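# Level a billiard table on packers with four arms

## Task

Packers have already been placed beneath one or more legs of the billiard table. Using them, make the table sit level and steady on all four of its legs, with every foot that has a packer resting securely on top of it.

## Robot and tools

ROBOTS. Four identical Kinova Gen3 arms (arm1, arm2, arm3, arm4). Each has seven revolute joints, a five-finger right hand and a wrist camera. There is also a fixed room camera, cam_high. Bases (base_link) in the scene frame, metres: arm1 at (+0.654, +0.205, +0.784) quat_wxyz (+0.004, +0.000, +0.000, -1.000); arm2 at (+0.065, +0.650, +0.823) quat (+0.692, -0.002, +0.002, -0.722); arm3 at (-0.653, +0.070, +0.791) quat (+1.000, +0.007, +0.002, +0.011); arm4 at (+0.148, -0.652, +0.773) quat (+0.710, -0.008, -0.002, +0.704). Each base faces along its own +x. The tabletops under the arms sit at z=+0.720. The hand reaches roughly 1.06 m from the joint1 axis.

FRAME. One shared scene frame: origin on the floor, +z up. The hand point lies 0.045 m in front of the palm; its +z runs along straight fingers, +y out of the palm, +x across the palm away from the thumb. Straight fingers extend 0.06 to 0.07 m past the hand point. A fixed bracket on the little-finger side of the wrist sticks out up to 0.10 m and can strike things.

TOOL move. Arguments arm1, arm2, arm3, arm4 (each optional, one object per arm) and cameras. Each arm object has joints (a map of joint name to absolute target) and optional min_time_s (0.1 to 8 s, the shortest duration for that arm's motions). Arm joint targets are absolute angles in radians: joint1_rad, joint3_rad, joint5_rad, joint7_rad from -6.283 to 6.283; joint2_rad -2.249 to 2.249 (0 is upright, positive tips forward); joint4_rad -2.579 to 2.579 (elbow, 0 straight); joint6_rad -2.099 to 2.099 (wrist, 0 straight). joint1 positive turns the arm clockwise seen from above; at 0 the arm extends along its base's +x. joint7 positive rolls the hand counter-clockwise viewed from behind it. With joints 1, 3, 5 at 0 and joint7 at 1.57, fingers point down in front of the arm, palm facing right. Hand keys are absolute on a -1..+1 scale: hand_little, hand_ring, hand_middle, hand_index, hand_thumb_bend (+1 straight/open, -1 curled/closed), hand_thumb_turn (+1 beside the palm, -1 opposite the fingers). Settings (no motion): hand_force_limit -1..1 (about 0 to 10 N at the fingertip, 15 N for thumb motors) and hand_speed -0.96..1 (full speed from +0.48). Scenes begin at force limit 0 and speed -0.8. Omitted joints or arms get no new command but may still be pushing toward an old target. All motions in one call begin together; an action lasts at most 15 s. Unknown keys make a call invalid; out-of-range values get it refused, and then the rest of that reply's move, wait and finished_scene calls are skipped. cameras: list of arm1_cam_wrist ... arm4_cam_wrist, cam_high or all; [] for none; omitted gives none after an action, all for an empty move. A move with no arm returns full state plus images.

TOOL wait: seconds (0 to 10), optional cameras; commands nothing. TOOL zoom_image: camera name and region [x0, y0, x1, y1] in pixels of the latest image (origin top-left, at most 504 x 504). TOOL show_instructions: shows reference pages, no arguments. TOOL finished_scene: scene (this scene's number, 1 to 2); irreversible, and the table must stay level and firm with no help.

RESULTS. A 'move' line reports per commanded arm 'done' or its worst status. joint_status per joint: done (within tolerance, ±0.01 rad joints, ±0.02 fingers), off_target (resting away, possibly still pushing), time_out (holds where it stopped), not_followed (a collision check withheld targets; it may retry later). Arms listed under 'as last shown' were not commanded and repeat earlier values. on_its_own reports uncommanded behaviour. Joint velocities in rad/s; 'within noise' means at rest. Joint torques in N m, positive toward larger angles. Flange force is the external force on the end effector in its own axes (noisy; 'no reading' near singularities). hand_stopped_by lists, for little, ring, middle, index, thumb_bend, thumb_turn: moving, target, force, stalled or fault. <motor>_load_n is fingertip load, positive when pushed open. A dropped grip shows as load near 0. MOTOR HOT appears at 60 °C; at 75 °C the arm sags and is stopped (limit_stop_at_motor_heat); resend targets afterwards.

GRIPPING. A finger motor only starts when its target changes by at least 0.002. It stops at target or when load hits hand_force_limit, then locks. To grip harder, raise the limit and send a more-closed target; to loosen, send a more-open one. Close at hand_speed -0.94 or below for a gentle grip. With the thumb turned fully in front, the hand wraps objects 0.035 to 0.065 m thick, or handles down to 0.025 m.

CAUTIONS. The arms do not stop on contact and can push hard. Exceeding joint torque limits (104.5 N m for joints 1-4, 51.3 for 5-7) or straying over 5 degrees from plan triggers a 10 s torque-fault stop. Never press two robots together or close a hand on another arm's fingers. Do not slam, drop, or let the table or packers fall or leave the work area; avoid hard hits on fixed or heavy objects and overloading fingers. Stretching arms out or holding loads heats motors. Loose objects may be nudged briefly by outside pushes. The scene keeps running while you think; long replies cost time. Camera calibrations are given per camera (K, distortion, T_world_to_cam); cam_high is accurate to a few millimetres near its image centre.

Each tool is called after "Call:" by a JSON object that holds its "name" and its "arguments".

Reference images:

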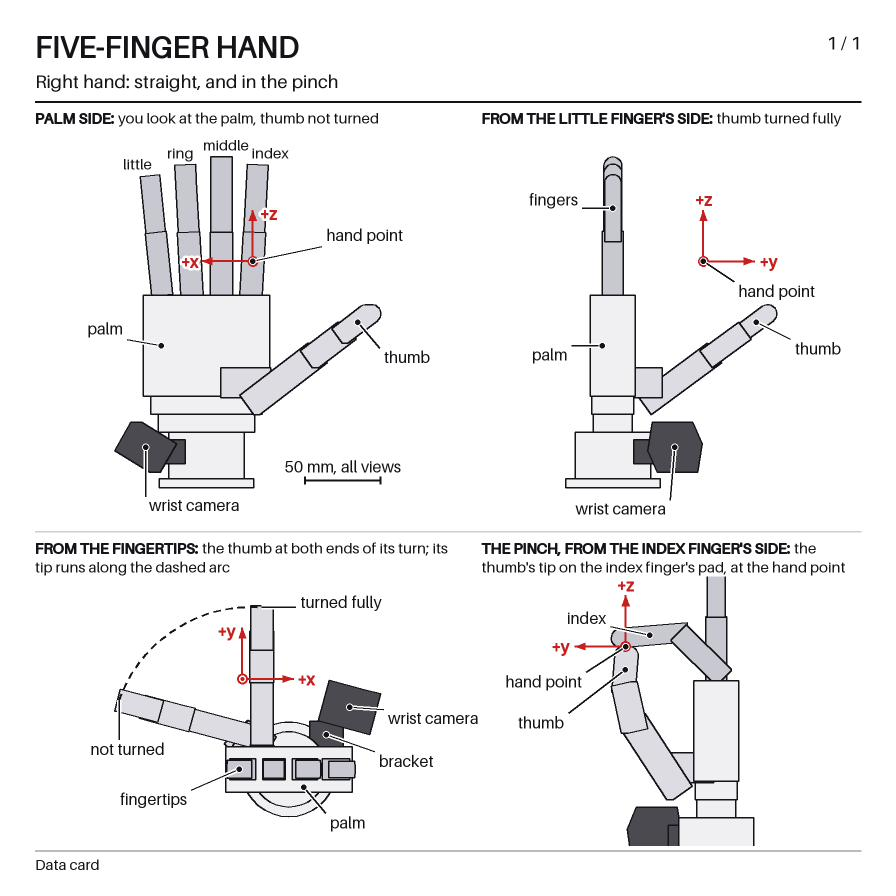

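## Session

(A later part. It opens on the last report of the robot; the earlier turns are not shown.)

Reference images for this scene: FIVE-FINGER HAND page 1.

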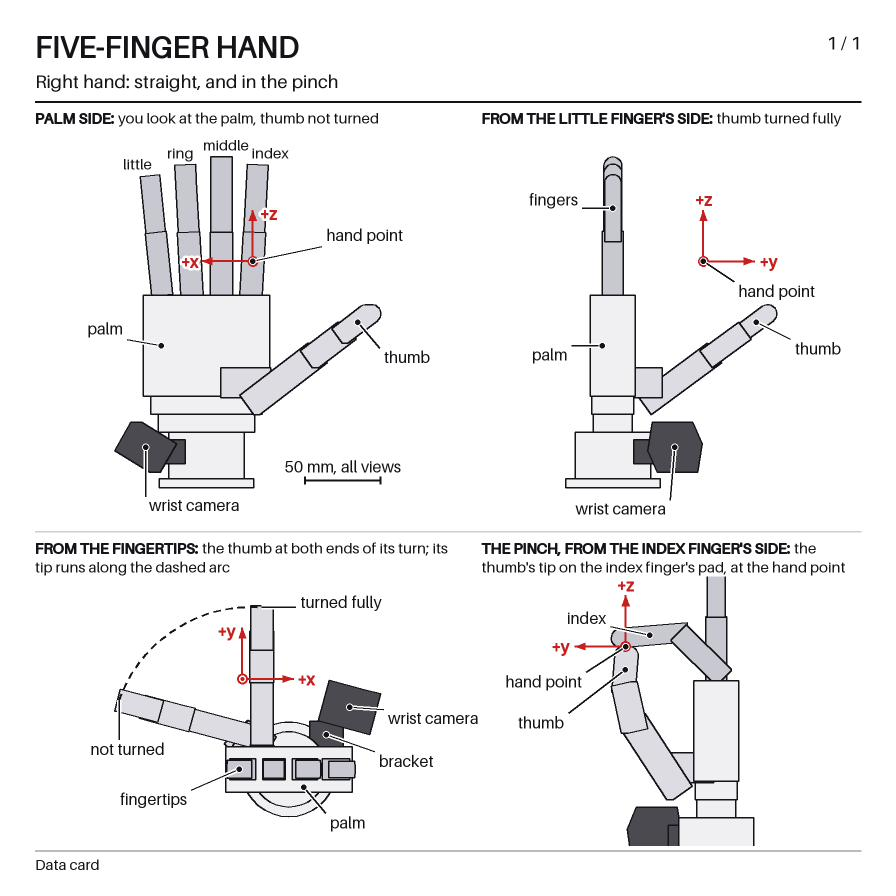

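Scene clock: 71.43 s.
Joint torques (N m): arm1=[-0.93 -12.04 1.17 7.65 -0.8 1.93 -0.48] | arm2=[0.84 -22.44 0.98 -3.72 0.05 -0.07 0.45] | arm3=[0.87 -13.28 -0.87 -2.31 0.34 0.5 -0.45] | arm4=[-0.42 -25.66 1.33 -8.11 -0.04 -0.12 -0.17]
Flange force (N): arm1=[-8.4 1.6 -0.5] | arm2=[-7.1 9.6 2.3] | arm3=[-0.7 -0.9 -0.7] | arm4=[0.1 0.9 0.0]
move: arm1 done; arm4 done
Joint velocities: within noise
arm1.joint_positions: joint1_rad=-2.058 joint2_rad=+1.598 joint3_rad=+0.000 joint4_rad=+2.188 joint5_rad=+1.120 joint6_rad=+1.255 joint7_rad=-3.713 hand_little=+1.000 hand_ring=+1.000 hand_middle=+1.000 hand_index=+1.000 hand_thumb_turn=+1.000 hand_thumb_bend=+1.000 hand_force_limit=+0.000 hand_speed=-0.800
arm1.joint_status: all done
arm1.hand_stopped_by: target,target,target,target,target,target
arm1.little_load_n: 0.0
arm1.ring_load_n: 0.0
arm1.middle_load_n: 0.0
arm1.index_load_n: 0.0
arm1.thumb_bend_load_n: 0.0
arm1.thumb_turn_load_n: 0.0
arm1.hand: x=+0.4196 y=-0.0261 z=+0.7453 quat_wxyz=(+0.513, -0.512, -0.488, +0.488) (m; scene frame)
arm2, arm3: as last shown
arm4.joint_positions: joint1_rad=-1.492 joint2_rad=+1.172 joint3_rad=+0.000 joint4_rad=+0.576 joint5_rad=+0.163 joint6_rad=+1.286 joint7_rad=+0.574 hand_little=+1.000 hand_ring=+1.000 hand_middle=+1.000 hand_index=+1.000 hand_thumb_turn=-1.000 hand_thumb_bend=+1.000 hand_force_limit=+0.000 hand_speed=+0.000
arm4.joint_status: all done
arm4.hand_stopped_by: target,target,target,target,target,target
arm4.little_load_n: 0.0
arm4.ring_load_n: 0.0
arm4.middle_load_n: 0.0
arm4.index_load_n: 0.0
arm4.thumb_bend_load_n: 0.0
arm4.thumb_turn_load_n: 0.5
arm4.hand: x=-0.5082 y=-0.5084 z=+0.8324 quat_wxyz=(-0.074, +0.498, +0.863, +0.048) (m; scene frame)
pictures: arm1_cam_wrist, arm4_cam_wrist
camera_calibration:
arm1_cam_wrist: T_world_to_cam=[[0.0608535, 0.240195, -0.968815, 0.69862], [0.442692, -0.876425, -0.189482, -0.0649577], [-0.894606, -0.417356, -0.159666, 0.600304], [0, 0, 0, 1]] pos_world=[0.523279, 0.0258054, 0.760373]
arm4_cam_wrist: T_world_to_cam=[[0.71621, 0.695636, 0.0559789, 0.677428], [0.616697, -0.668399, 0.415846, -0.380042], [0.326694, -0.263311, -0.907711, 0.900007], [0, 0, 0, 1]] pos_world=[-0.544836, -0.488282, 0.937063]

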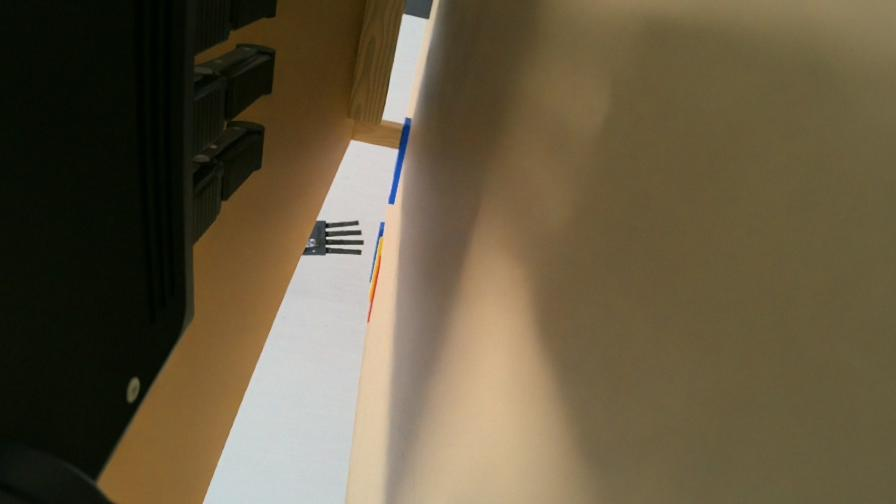

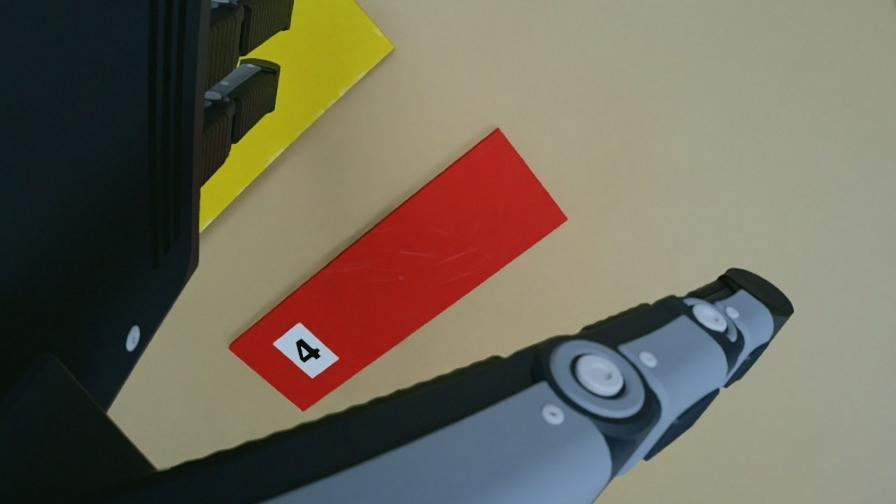

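Call:
{"name": "move", "arguments": {"arm1": {"joints":{"joint1_rad":-1.7196,"joint2_rad":1.6382,"joint4_rad":2.2322,"joint5_rad":1.4164,"joint6_rad":1.4343,"joint7_rad":-3.8603},"min_time_s":2.5}, "arm4": {"joints":{"joint1_rad":-1.4922,"joint2_rad":1.2090,"joint4_rad":0.6233,"joint5_rad":0.1675,"joint6_rad":1.2037,"joint7_rad":0.5589},"min_time_s":2}, "arm2": {"joints":{"joint2_rad":0.9263,"joint4_rad":1.4948,"joint5_rad":-0.1876,"joint6_rad":0.8580,"joint7_rad":-2.2745},"min_time_s":2}, "cameras": ["arm1_cam_wrist","arm4_cam_wrist","arm2_cam_wrist"]}}

Scene clock: 84.97 s.
Joint torques (N m): arm1=[-0.97 -12.22 1.4 7.39 -1.11 1.71 -0.48] | arm2=[0.85 -22.6 0.95 -3.54 0.07 -0.08 0.49] | arm3=[0.85 -13.21 -0.88 -2.4 0.39 0.54 -0.52] | arm4=[1.47 -0.52 0.83 1.08 -0.52 -2.51 -0.29]
Flange force (N): arm1=[-7.9 1.8 2.5] | arm2=[-6.9 9.5 2.7] | arm3=[-1.1 -1.0 -0.7] | arm4=[1.6 3.6 -39.5]
move: arm1 done; arm2 done; arm4 done
Joint velocities: within noise
arm1.joint_positions: joint1_rad=-1.720 joint2_rad=+1.638 joint3_rad=+0.000 joint4_rad=+2.232 joint5_rad=+1.416 joint6_rad=+1.434 joint7_rad=-3.860 hand_little=+1.000 hand_ring=+1.000 hand_middle=+1.000 hand_index=+1.000 hand_thumb_turn=+1.000 hand_thumb_bend=+1.000 hand_force_limit=+0.000 hand_speed=-0.800
arm1.joint_status: all done
arm1.hand_stopped_by: target,target,target,target,target,target
arm1.little_load_n: 0.5
arm1.ring_load_n: 0.0
arm1.middle_load_n: 0.0
arm1.index_load_n: -0.5
arm1.thumb_bend_load_n: 0.0
arm1.thumb_turn_load_n: 0.0
arm1.hand: x=+0.3397 y=-0.0220 z=+0.7451 quat_wxyz=(+0.512, -0.512, -0.487, +0.488) (m; scene frame)
arm2.joint_positions: joint1_rad=-0.801 joint2_rad=+0.926 joint3_rad=+0.000 joint4_rad=+1.495 joint5_rad=-0.188 joint6_rad=+0.858 joint7_rad=-2.274 hand_little=+1.000 hand_ring=+1.000 hand_middle=+1.000 hand_index=+1.000 hand_thumb_turn=-1.000 hand_thumb_bend=+1.000 hand_force_limit=+0.000 hand_speed=+0.000
arm2.joint_status: all done
arm2.hand_stopped_by: target,target,target,target,target,target
arm2.little_load_n: 0.0
arm2.ring_load_n: 0.0
arm2.middle_load_n: 0.0
arm2.index_load_n: 0.0
arm2.thumb_bend_load_n: 0.0
arm2.thumb_turn_load_n: 0.0
arm2.hand: x=+0.4838 y=+0.2650 z=+0.7992 quat_wxyz=(+0.067, -0.730, -0.676, -0.068) (m; scene frame)
arm3: as last shown
arm3.thumb_bend_load_n: -0.5
arm4.joint_positions: joint1_rad=-1.492 joint2_rad=+1.209 joint3_rad=+0.000 joint4_rad=+0.623 joint5_rad=+0.168 joint6_rad=+1.204 joint7_rad=+0.559 hand_little=+1.000 hand_ring=+1.000 hand_middle=+0.999 hand_index=+1.000 hand_thumb_turn=-1.000 hand_thumb_bend=+1.000 hand_force_limit=+0.000 hand_speed=+0.000
arm4.joint_status: all done
arm4.hand_stopped_by: target,target,target,target,target,target
arm4.little_load_n: 0.0
arm4.ring_load_n: 0.0
arm4.middle_load_n: -8.0
arm4.index_load_n: -2.0
arm4.thumb_bend_load_n: 0.0
arm4.thumb_turn_load_n: 0.0
arm4.hand: x=-0.5076 y=-0.5087 z=+0.7924 quat_wxyz=(-0.074, +0.498, +0.863, +0.048) (m; scene frame)
pictures: arm1_cam_wrist, arm2_cam_wrist, arm4_cam_wrist
camera_calibration:
arm1_cam_wrist: T_world_to_cam=[[0.0615332, 0.23944, -0.968959, 0.702136], [0.44239, -0.876775, -0.188567, -0.0265839], [-0.894709, -0.417055, -0.159877, 0.530701], [0, 0, 0, 1]] pos_world=[0.443379, 0.0299038, 0.760175]
arm2_cam_wrist: T_world_to_cam=[[0.988068, 0.144115, 0.0543298, -0.561982], [0.118886, -0.937927, 0.325822, -0.0690129], [0.0979132, -0.315475, -0.943869, 0.906101], [0, 0, 0, 1]] pos_world=[0.474762, 0.302113, 0.908259]
arm4_cam_wrist: T_world_to_cam=[[0.716253, 0.695577, 0.0561647, 0.679272], [0.616596, -0.668501, 0.415832, -0.364199], [0.326789, -0.26321, -0.907705, 0.863461], [0, 0, 0, 1]] pos_world=[-0.544137, -0.488682, 0.897063]

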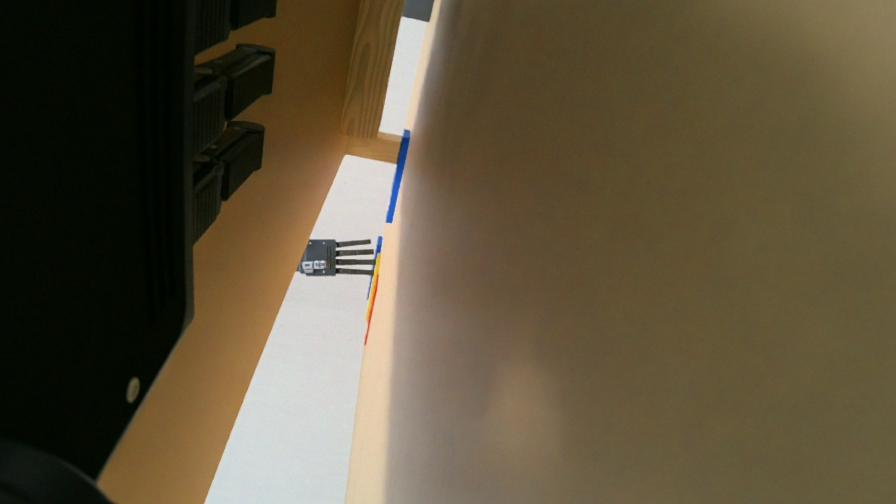

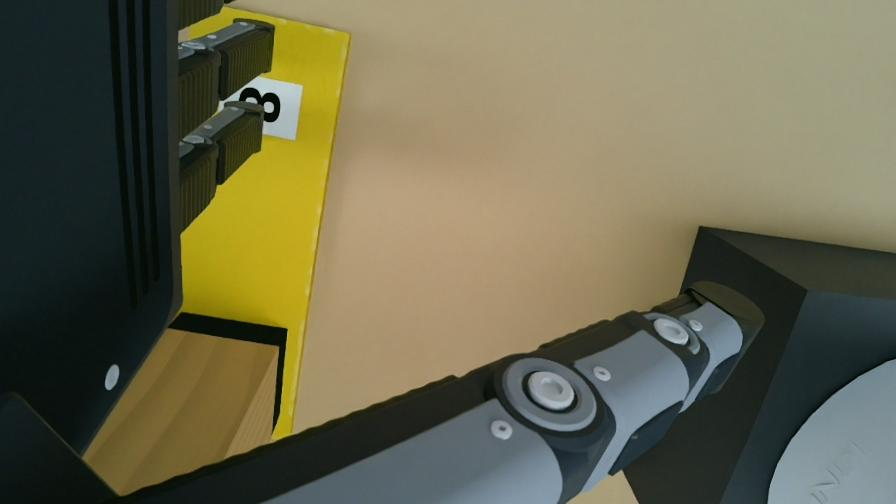

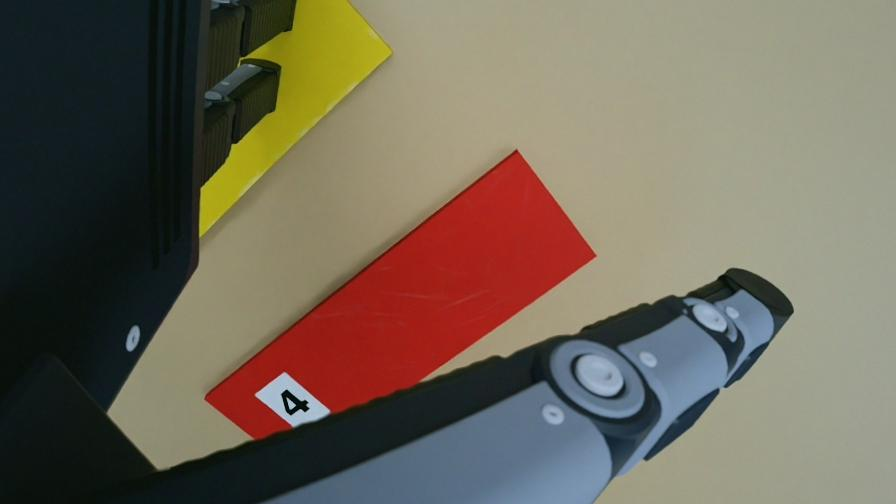

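Call:
{"name": "move", "arguments": {"arm4": {"joints":{"joint2_rad":1.2069,"joint4_rad":0.6215,"joint6_rad":1.2076},"min_time_s":0.5}}}

Scene clock: 86.57 s.
Joint torques (N m): arm1=[-0.93 -12.23 1.42 7.42 -1.11 1.7 -0.49] | arm2=[0.9 -22.71 0.99 -3.53 0.04 -0.1 0.45] | arm3=[0.88 -13.2 -0.91 -2.41 0.39 0.51 -0.49] | arm4=[0.11 -11.52 0.56 -1.74 -0.73 -0.25 -0.2]
Flange force (N): arm1=[-8.0 1.9 2.4] | arm2=[-7.0 9.7 2.8] | arm3=[-1.1 -1.1 -0.8] | arm4=[3.8 -0.2 -20.3]
move: arm4 done
Joint velocities: within noise
arm1, arm2, arm3: as last shown
arm1.little_load_n: 0.0
arm1.index_load_n: 0.0
arm1.thumb_turn_load_n: -0.5
arm1.hand: x=+0.3397 y=-0.0220 z=+0.7451 quat_wxyz=(+0.512, -0.512, -0.487, +0.487) (m; scene frame)
arm3.thumb_bend_load_n: 0.0
arm4.joint_positions: joint1_rad=-1.492 joint2_rad=+1.207 joint3_rad=+0.000 joint4_rad=+0.622 joint5_rad=+0.168 joint6_rad=+1.208 joint7_rad=+0.559 hand_little=+1.000 hand_ring=+1.000 hand_middle=+1.000 hand_index=+1.000 hand_thumb_turn=-1.000 hand_thumb_bend=+1.000 hand_force_limit=+0.000 hand_speed=+0.000
arm4.joint_status: all done
arm4.hand_stopped_by: target,target,target,target,target,target
arm4.little_load_n: 0.0
arm4.ring_load_n: 0.0
arm4.middle_load_n: -2.0
arm4.index_load_n: 0.0
arm4.thumb_bend_load_n: 0.0
arm4.thumb_turn_load_n: 0.0
arm4.hand: x=-0.5076 y=-0.5086 z=+0.7944 quat_wxyz=(-0.074, +0.498, +0.863, +0.048) (m; scene frame)
pictures: none

Call:
{"name": "move", "arguments": {"arm1": {"joints":{"joint2_rad":1.6131,"joint4_rad":2.2596,"joint5_rad":1.4168,"joint6_rad":1.4340,"joint7_rad":-3.8628},"min_time_s":2}, "arm4": {"joints":{"joint2_rad":1.2056,"joint4_rad":0.6205,"joint6_rad":1.2099},"min_time_s":0.5}}}

Call:
{"name": "move", "arguments": {"arm4": {"joints":{"joint1_rad":-1.4103,"joint2_rad":1.2353,"joint4_rad":0.5511,"joint5_rad":0.1657,"joint6_rad":1.2497,"joint7_rad":0.5606},"min_time_s":2}, "cameras": ["arm4_cam_wrist"]}}

Scene clock: 93.23 s.
Joint torques (N m): arm1=[-2.29 -15.98 7.53 14.72 -5.99 7.38 0.01] | arm2=[0.87 -22.62 0.97 -3.57 0.02 -0.07 0.49] | arm3=[0.84 -13.19 -0.78 -2.19 0.39 0.5 -0.52] | arm4=[-0.37 -18.91 0.8 -4.33 -0.55 0.49 -0.16]
Flange force (N): arm1=[-8.4 27.9 8.8] | arm2=[-6.7 9.4 2.8] | arm3=[-0.6 -0.6 -1.3] | arm4=[3.5 -1.3 -8.7]
move: arm1 done; arm4 done
Joint velocities: within noise
arm1.joint_positions: joint1_rad=-1.720 joint2_rad=+1.613 joint3_rad=+0.000 joint4_rad=+2.260 joint5_rad=+1.417 joint6_rad=+1.434 joint7_rad=-3.863 hand_little=+1.000 hand_ring=+1.000 hand_middle=+1.000 hand_index=+1.000 hand_thumb_turn=+1.000 hand_thumb_bend=+1.000 hand_force_limit=+0.000 hand_speed=-0.800
arm1.joint_status: all done
arm1.hand_stopped_by: target,target,target,target,target,target
arm1.little_load_n: 0.0
arm1.ring_load_n: 0.0
arm1.middle_load_n: 0.0
arm1.index_load_n: 0.0
arm1.thumb_bend_load_n: 0.0
arm1.thumb_turn_load_n: -0.5
arm1.hand: x=+0.3397 y=-0.0221 z=+0.7561 quat_wxyz=(+0.512, -0.512, -0.487, +0.488) (m; scene frame)
arm2, arm3: as last shown
arm4.joint_positions: joint1_rad=-1.492 joint2_rad=+1.206 joint3_rad=+0.000 joint4_rad=+0.621 joint5_rad=+0.168 joint6_rad=+1.210 joint7_rad=+0.559 hand_little=+1.000 hand_ring=+1.000 hand_middle=+1.000 hand_index=+1.000 hand_thumb_turn=-1.000 hand_thumb_bend=+1.000 hand_force_limit=+0.000 hand_speed=+0.000
arm4.joint_status: all done
arm4.hand_stopped_by: target,target,target,target,target,target
arm4.little_load_n: 0.0
arm4.ring_load_n: 0.0
arm4.middle_load_n: 0.5
arm4.index_load_n: 0.0
arm4.thumb_bend_load_n: 0.0
arm4.thumb_turn_load_n: 0.0
arm4.hand: x=-0.5076 y=-0.5086 z=+0.7957 quat_wxyz=(-0.074, +0.498, +0.862, +0.048) (m; scene frame)
pictures: none

Scene clock: 95.53 s.
Joint torques (N m): arm1=[-2.28 -15.99 7.51 14.69 -6 7.37 0.01] | arm2=[0.82 -22.64 0.97 -3.61 0.06 -0.06 0.45] | arm3=[0.79 -13.17 -0.77 -2.3 0.36 0.45 -0.43] | arm4=[1.35 -19.29 2.1 -4.89 0.41 0.09 -0.16]
Flange force (N): arm1=[-8.4 27.8 8.9] | arm2=[-6.8 9.2 2.8] | arm3=[-0.9 -0.9 -1.2] | arm4=[0.7 -1.5 -9.5]
move: arm4 done
Joint velocities: within noise
arm1, arm2: as last shown
arm1.thumb_turn_load_n: 0.0
arm3.joint_positions: joint1_rad=-1.511 joint2_rad=+0.652 joint3_rad=+0.000 joint4_rad=+2.163 joint5_rad=+0.322 joint6_rad=+0.682 joint7_rad=-4.438 hand_little=+1.000 hand_ring=+1.000 hand_middle=+1.000 hand_index=+1.000 hand_thumb_turn=+1.000 hand_thumb_bend=+1.000 hand_force_limit=+0.000 hand_speed=-0.800
arm3.joint_status: not commanded
arm3.hand_stopped_by: target,target,target,target,target,target
arm3.little_load_n: 0.0
arm3.ring_load_n: 0.0
arm3.middle_load_n: 0.0
arm3.index_load_n: 0.0
arm3.thumb_bend_load_n: 0.0
arm3.thumb_turn_load_n: 0.0
arm3.hand: x=-0.4879 y=+0.3257 z=+0.8286 quat_wxyz=(-0.160, -0.492, -0.851, +0.091) (m; scene frame)
arm4.joint_positions: joint1_rad=-1.410 joint2_rad=+1.235 joint3_rad=+0.000 joint4_rad=+0.551 joint5_rad=+0.166 joint6_rad=+1.250 joint7_rad=+0.561 hand_little=+1.000 hand_ring=+1.000 hand_middle=+1.000 hand_index=+1.000 hand_thumb_turn=-1.000 hand_thumb_bend=+1.000 hand_force_limit=+0.000 hand_speed=+0.000
arm4.joint_status: all done
arm4.hand_stopped_by: target,target,target,target,target,target
arm4.little_load_n: 0.0
arm4.ring_load_n: 0.0
arm4.middle_load_n: 0.0
arm4.index_load_n: 0.0
arm4.thumb_bend_load_n: 0.0
arm4.thumb_turn_load_n: 0.0
arm4.hand: x=-0.5006 y=-0.4545 z=+0.7957 quat_wxyz=(-0.072, +0.535, +0.840, +0.052) (m; scene frame)
pictures: arm4_cam_wrist
camera_calibration:
arm4_cam_wrist: T_world_to_cam=[[0.77462, 0.629803, 0.0575487, 0.634603], [0.555154, -0.720739, 0.415139, -0.387556], [0.302933, -0.289626, -0.907936, 0.854564], [0, 0, 0, 1]] pos_world=[-0.535299, -0.431498, 0.900258]

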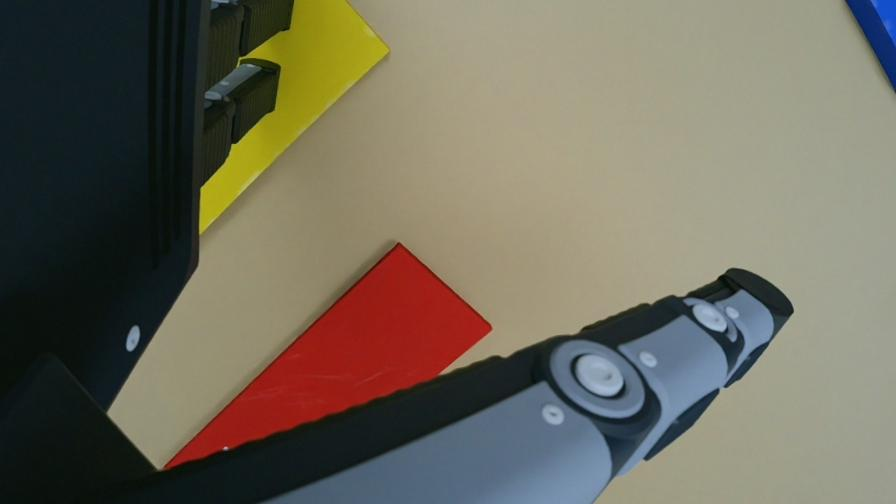

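Call:
{"name": "move", "arguments": {"arm1": {"joints":{"joint2_rad":1.6062,"joint4_rad":2.2670,"joint5_rad":1.4168,"joint6_rad":1.4340,"joint7_rad":-3.8632},"min_time_s":1.5}, "arm4": {"joints":{"joint1_rad":-1.3398,"joint2_rad":1.2396,"joint4_rad":0.5405,"joint5_rad":0.1755,"joint6_rad":1.2733,"joint7_rad":0.4562},"min_time_s":2}}}

Call:
{"name": "move", "arguments": {"arm1": {"joints":{"joint2_rad":1.5992,"joint4_rad":2.2743,"joint5_rad":1.4168,"joint6_rad":1.4339,"joint7_rad":-3.8636},"min_time_s":1.5}, "arm4": {"joints":{"joint1_rad":-1.3193,"joint2_rad":1.1657,"joint4_rad":0.7101,"joint5_rad":0.2008,"joint6_rad":1.2553,"joint7_rad":0.0232},"min_time_s":2.5}, "cameras": ["arm4_cam_wrist","arm2_cam_wrist"]}}

Scene clock: 99.37 s.
Joint torques (N m): arm1=[-2.12 -15.98 7.82 14.68 -5.94 7.39 -0.05] | arm2=[0.83 -22.61 0.99 -3.49 0.06 -0.08 0.49] | arm3=[0.83 -13.26 -0.75 -2.28 0.41 0.47 -0.48] | arm4=[1.25 -19.89 1.98 -5.05 0.32 0.16 -0.17]
Flange force (N): arm1=[-8.4 27.7 7.6] | arm2=[-7.0 9.6 2.7] | arm3=[-0.6 -0.8 -1.1] | arm4=[0.8 -1.7 -8.6]
move: arm1 done; arm4 done
Joint velocities: within noise
arm1.joint_positions: joint1_rad=-1.720 joint2_rad=+1.606 joint3_rad=+0.000 joint4_rad=+2.267 joint5_rad=+1.417 joint6_rad=+1.434 joint7_rad=-3.863 hand_little=+1.000 hand_ring=+1.000 hand_middle=+1.000 hand_index=+1.000 hand_thumb_turn=+1.000 hand_thumb_bend=+1.000 hand_force_limit=+0.000 hand_speed=-0.800
arm1.joint_status: all done
arm1.hand_stopped_by: target,target,target,target,target,target
arm1.little_load_n: 0.0
arm1.ring_load_n: 0.0
arm1.middle_load_n: 0.0
arm1.index_load_n: 0.0
arm1.thumb_bend_load_n: 0.0
arm1.thumb_turn_load_n: 0.0
arm1.hand: x=+0.3397 y=-0.0221 z=+0.7592 quat_wxyz=(+0.512, -0.512, -0.487, +0.488) (m; scene frame)
arm2, arm3: as last shown
arm2.ring_load_n: 0.5
arm3.little_load_n: -0.5
arm3.ring_load_n: -0.5
arm4.joint_positions: joint1_rad=-1.340 joint2_rad=+1.240 joint3_rad=+0.000 joint4_rad=+0.541 joint5_rad=+0.176 joint6_rad=+1.273 joint7_rad=+0.456 hand_little=+1.000 hand_ring=+1.000 hand_middle=+1.000 hand_index=+1.000 hand_thumb_turn=-1.000 hand_thumb_bend=+1.000 hand_force_limit=+0.000 hand_speed=+0.000
arm4.joint_status: all done
arm4.hand_stopped_by: target,target,target,target,target,target
arm4.little_load_n: 0.0
arm4.ring_load_n: 0.0
arm4.middle_load_n: 0.5
arm4.index_load_n: 0.0
arm4.thumb_bend_load_n: 0.0
arm4.thumb_turn_load_n: 0.5
arm4.hand: x=-0.4811 y=-0.4140 z=+0.7959 quat_wxyz=(-0.067, +0.607, +0.790, +0.059) (m; scene frame)
pictures: none

Scene clock: 102.20 s.
Joint torques (N m): arm1=[-2.16 -16.02 7.64 14.77 -6.14 7.36 -0.13] | arm2=[0.85 -22.67 0.99 -3.54 0.08 -0.07 0.44] | arm3=[0.82 -13.23 -0.83 -2.37 0.34 0.49 -0.51] | arm4=[0.19 -23.01 1.59 -6.43 0.12 0.29 -0.16]
Flange force (N): arm1=[-9.0 28.0 8.7] | arm2=[-7.0 9.5 2.8] | arm3=[-1.0 -0.9 -0.8] | arm4=[0.5 -0.8 -3.0]
move: arm1 done; arm4 done
Joint velocities: within noise
arm1.joint_positions: joint1_rad=-1.720 joint2_rad=+1.599 joint3_rad=+0.000 joint4_rad=+2.274 joint5_rad=+1.417 joint6_rad=+1.434 joint7_rad=-3.864 hand_little=+1.000 hand_ring=+1.000 hand_middle=+1.000 hand_index=+1.000 hand_thumb_turn=+1.000 hand_thumb_bend=+1.000 hand_force_limit=+0.000 hand_speed=-0.800
arm1.joint_status: all done
arm1.hand_stopped_by: target,target,target,target,target,target
arm1.little_load_n: 0.0
arm1.ring_load_n: 0.0
arm1.middle_load_n: 0.0
arm1.index_load_n: 0.0
arm1.thumb_bend_load_n: 0.0
arm1.thumb_turn_load_n: 0.0
arm1.hand: x=+0.3397 y=-0.0221 z=+0.7622 quat_wxyz=(+0.512, -0.512, -0.487, +0.488) (m; scene frame)
arm2, arm3: as last shown
arm2.ring_load_n: 0.0
arm3.little_load_n: 0.0
arm3.ring_load_n: 0.0
arm3.thumb_turn_load_n: -0.5
arm4.joint_positions: joint1_rad=-1.319 joint2_rad=+1.166 joint3_rad=+0.000 joint4_rad=+0.710 joint5_rad=+0.201 joint6_rad=+1.255 joint7_rad=+0.023 hand_little=+1.000 hand_ring=+1.000 hand_middle=+1.000 hand_index=+1.000 hand_thumb_turn=-1.000 hand_thumb_bend=+1.000 hand_force_limit=+0.000 hand_speed=+0.000
arm4.joint_status: all done
arm4.hand_stopped_by: target,target,target,target,target,target
arm4.little_load_n: 0.0
arm4.ring_load_n: 0.0
arm4.middle_load_n: 0.0
arm4.index_load_n: 0.0
arm4.thumb_bend_load_n: 0.0
arm4.thumb_turn_load_n: 0.0
arm4.hand: x=-0.4444 y=-0.4304 z=+0.7964 quat_wxyz=(-0.053, +0.763, +0.640, +0.076) (m; scene frame)
pictures: arm2_cam_wrist, arm4_cam_wrist
camera_calibration:
arm2_cam_wrist: T_world_to_cam=[[0.988068, 0.144115, 0.0543298, -0.561982], [0.118886, -0.937927, 0.325822, -0.0690129], [0.0979132, -0.315475, -0.943869, 0.906101], [0, 0, 0, 1]] pos_world=[0.474762, 0.302113, 0.908259]
arm4_cam_wrist: T_world_to_cam=[[0.995325, 0.0710791, 0.0653935, 0.427172], [0.0382219, -0.911659, 0.409165, -0.708799], [0.0886997, -0.404753, -0.910114, 0.702278], [0, 0, 0, 1]] pos_world=[-0.460375, -0.392297, 0.901234]

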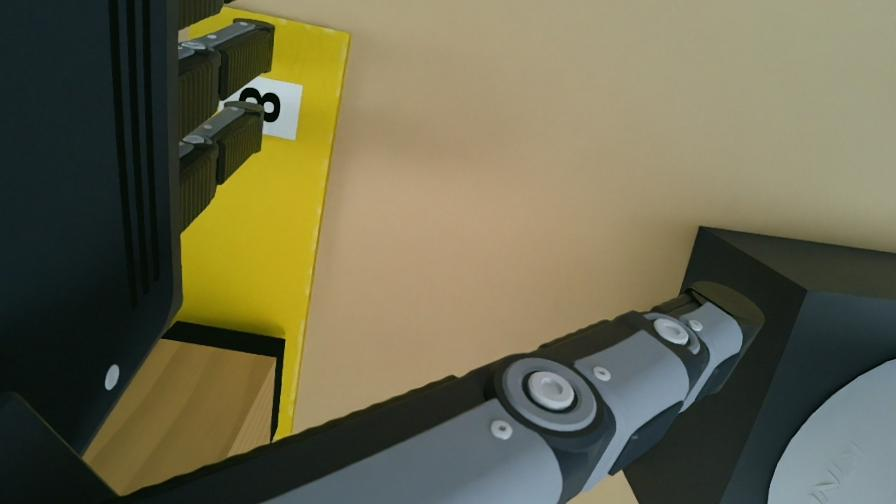

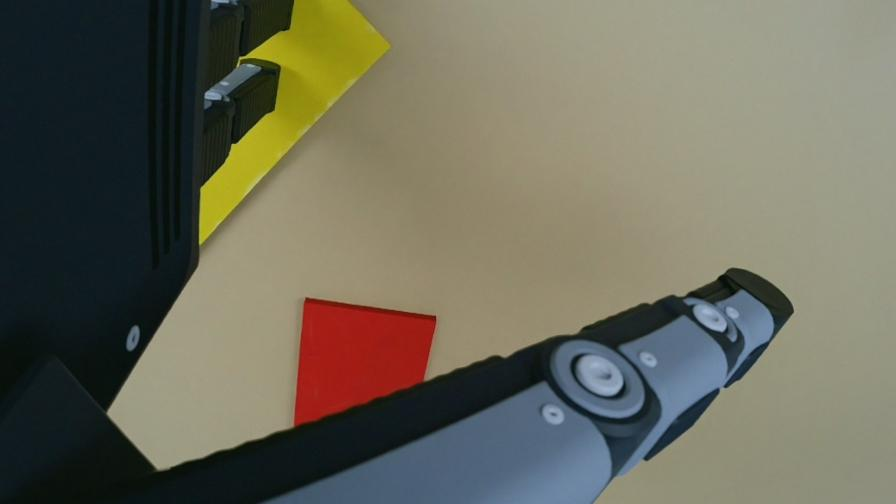

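Call:
{"name": "move", "arguments": {"arm4": {"joints":{"joint1_rad":-1.2880,"joint2_rad":1.0941,"joint4_rad":0.8788,"joint5_rad":0.1925,"joint6_rad":1.2353,"joint7_rad":-0.3897},"min_time_s":2.5}, "cameras": ["arm2_cam_wrist"]}}

Call:
{"name": "zoom_image", "arguments": {"camera": "arm2_cam_wrist", "region": [160, 280, 330, 440]}}

Scene clock: 106.80 s.
Joint torques (N m): arm1=[-2.16 -16.05 7.64 14.75 -6.12 7.34 -0.14] | arm2=[0.86 -22.65 0.98 -3.56 0.05 -0.1 0.45] | arm3=[0.87 -13.23 -0.8 -2.29 0.37 0.52 -0.48] | arm4=[0.33 -20.56 1.51 -5.18 -0.04 0.52 -0.16]
Flange force (N): arm1=[-9.0 28.0 8.6] | arm2=[-6.9 9.5 2.7] | arm3=[-0.8 -0.9 -0.9] | arm4=[0.3 -1.3 -5.4]
move: arm4 done
Joint velocities: within noise
arm1, arm2, arm3: as last shown
arm3.middle_load_n: -0.5
arm3.index_load_n: 0.5
arm4.joint_positions: joint1_rad=-1.288 joint2_rad=+1.094 joint3_rad=+0.000 joint4_rad=+0.879 joint5_rad=+0.192 joint6_rad=+1.235 joint7_rad=-0.390 hand_little=+1.000 hand_ring=+1.000 hand_middle=+1.000 hand_index=+1.000 hand_thumb_turn=-1.000 hand_thumb_bend=+1.000 hand_force_limit=+0.000 hand_speed=+0.000
arm4.joint_status: all done
arm4.hand_stopped_by: target,target,target,target,target,target
arm4.little_load_n: 0.0
arm4.ring_load_n: 0.0
arm4.middle_load_n: 0.0
arm4.index_load_n: 0.0
arm4.thumb_bend_load_n: 0.0
arm4.thumb_turn_load_n: 0.0
arm4.hand: x=-0.4129 y=-0.4459 z=+0.7956 quat_wxyz=(-0.037, +0.883, +0.460, +0.089) (m; scene frame)
pictures: arm2_cam_wrist
camera_calibration:
arm2_cam_wrist: T_world_to_cam=[[0.988068, 0.144115, 0.0543298, -0.561982], [0.118886, -0.937927, 0.325822, -0.0690129], [0.0979132, -0.315475, -0.943869, 0.906101], [0, 0, 0, 1]] pos_world=[0.474762, 0.302113, 0.908259]

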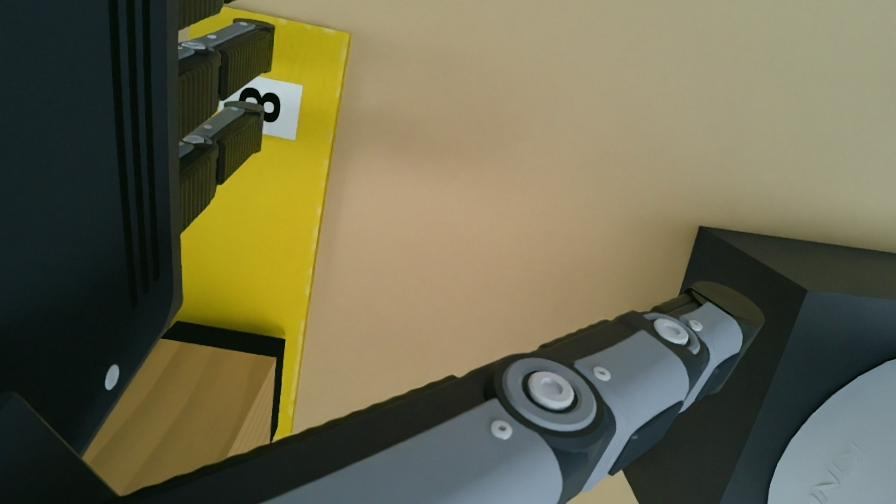

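Scaled by 2.965 from the camera's 896x504 image, which has a finer 1280x720 frame.

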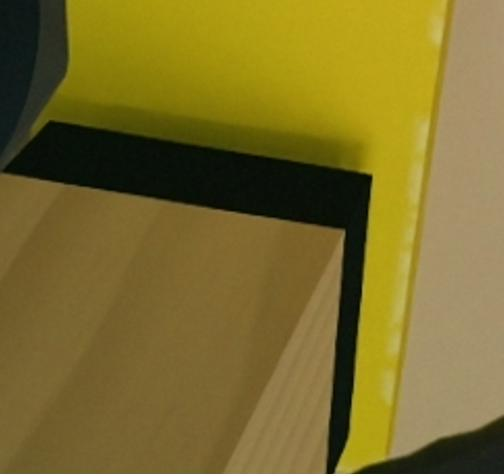

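Call:
{"name": "move", "arguments": {"arm4": {"joints":{"joint1_rad":-1.2492,"joint2_rad":1.0051,"joint4_rad":1.0871,"joint5_rad":0.1679,"joint6_rad":1.1681,"joint7_rad":-0.7050},"min_time_s":2.2}, "arm2": {"joints":{"joint2_rad":0.9335,"joint4_rad":1.4953,"joint6_rad":0.8508},"min_time_s":1.5}, "cameras": ["arm4_cam_wrist"]}}

Scene clock: 110.50 s.
Joint torques (N m): arm1=[-2.15 -16.03 7.65 14.72 -6.16 7.35 -0.15] | arm2=[0.84 -22.67 0.99 -3.48 0.03 -0.06 0.47] | arm3=[0.72 -13.26 -0.87 -2.38 0.36 0.49 -0.44] | arm4=[0.19 -19.45 1.36 -4.73 -0.15 0.55 -0.19]
Flange force (N): arm1=[-9.0 27.9 8.7] | arm2=[-6.9 9.5 2.8] | arm3=[-1.1 -0.8 -0.7] | arm4=[0.1 -1.2 -5.4]
move: arm2 done; arm4 done
Joint velocities: within noise
arm1, arm3: as last shown
arm1.little_load_n: -0.5
arm2.joint_positions: joint1_rad=-0.801 joint2_rad=+0.934 joint3_rad=+0.000 joint4_rad=+1.495 joint5_rad=-0.188 joint6_rad=+0.851 joint7_rad=-2.274 hand_little=+1.000 hand_ring=+1.000 hand_middle=+1.000 hand_index=+1.000 hand_thumb_turn=-1.000 hand_thumb_bend=+1.000 hand_force_limit=+0.000 hand_speed=+0.000
arm2.joint_status: all done
arm2.hand_stopped_by: target,target,target,target,target,target
arm2.little_load_n: 0.0
arm2.ring_load_n: 0.0
arm2.middle_load_n: 0.0
arm2.index_load_n: 0.0
arm2.thumb_bend_load_n: 0.0
arm2.thumb_turn_load_n: 0.0
arm2.hand: x=+0.4834 y=+0.2648 z=+0.7951 quat_wxyz=(+0.067, -0.731, -0.676, -0.068) (m; scene frame)
arm3.middle_load_n: 0.0
arm3.index_load_n: 0.0
arm3.thumb_turn_load_n: 0.0
arm4.joint_positions: joint1_rad=-1.249 joint2_rad=+1.005 joint3_rad=+0.000 joint4_rad=+1.087 joint5_rad=+0.168 joint6_rad=+1.168 joint7_rad=-0.705 hand_little=+1.000 hand_ring=+1.000 hand_middle=+1.000 hand_index=+1.000 hand_thumb_turn=-1.000 hand_thumb_bend=+1.000 hand_force_limit=+0.000 hand_speed=+0.000
arm4.joint_status: all done
arm4.hand_stopped_by: target,target,target,target,target,target
arm4.little_load_n: 0.0
arm4.ring_load_n: 0.0
arm4.middle_load_n: 0.5
arm4.index_load_n: -0.5
arm4.thumb_bend_load_n: 0.0
arm4.thumb_turn_load_n: 0.0
arm4.hand: x=-0.3779 y=-0.4556 z=+0.7951 quat_wxyz=(-0.022, +0.949, +0.300, +0.097) (m; scene frame)
pictures: arm4_cam_wrist
camera_calibration:
arm4_cam_wrist: T_world_to_cam=[[0.753961, -0.653361, 0.0682727, -0.0606565], [-0.621187, -0.675281, 0.397647, -0.866019], [-0.213704, -0.342221, -0.914995, 0.603088], [0, 0, 0, 1]] pos_world=[-0.363344, -0.418047, 0.900334]

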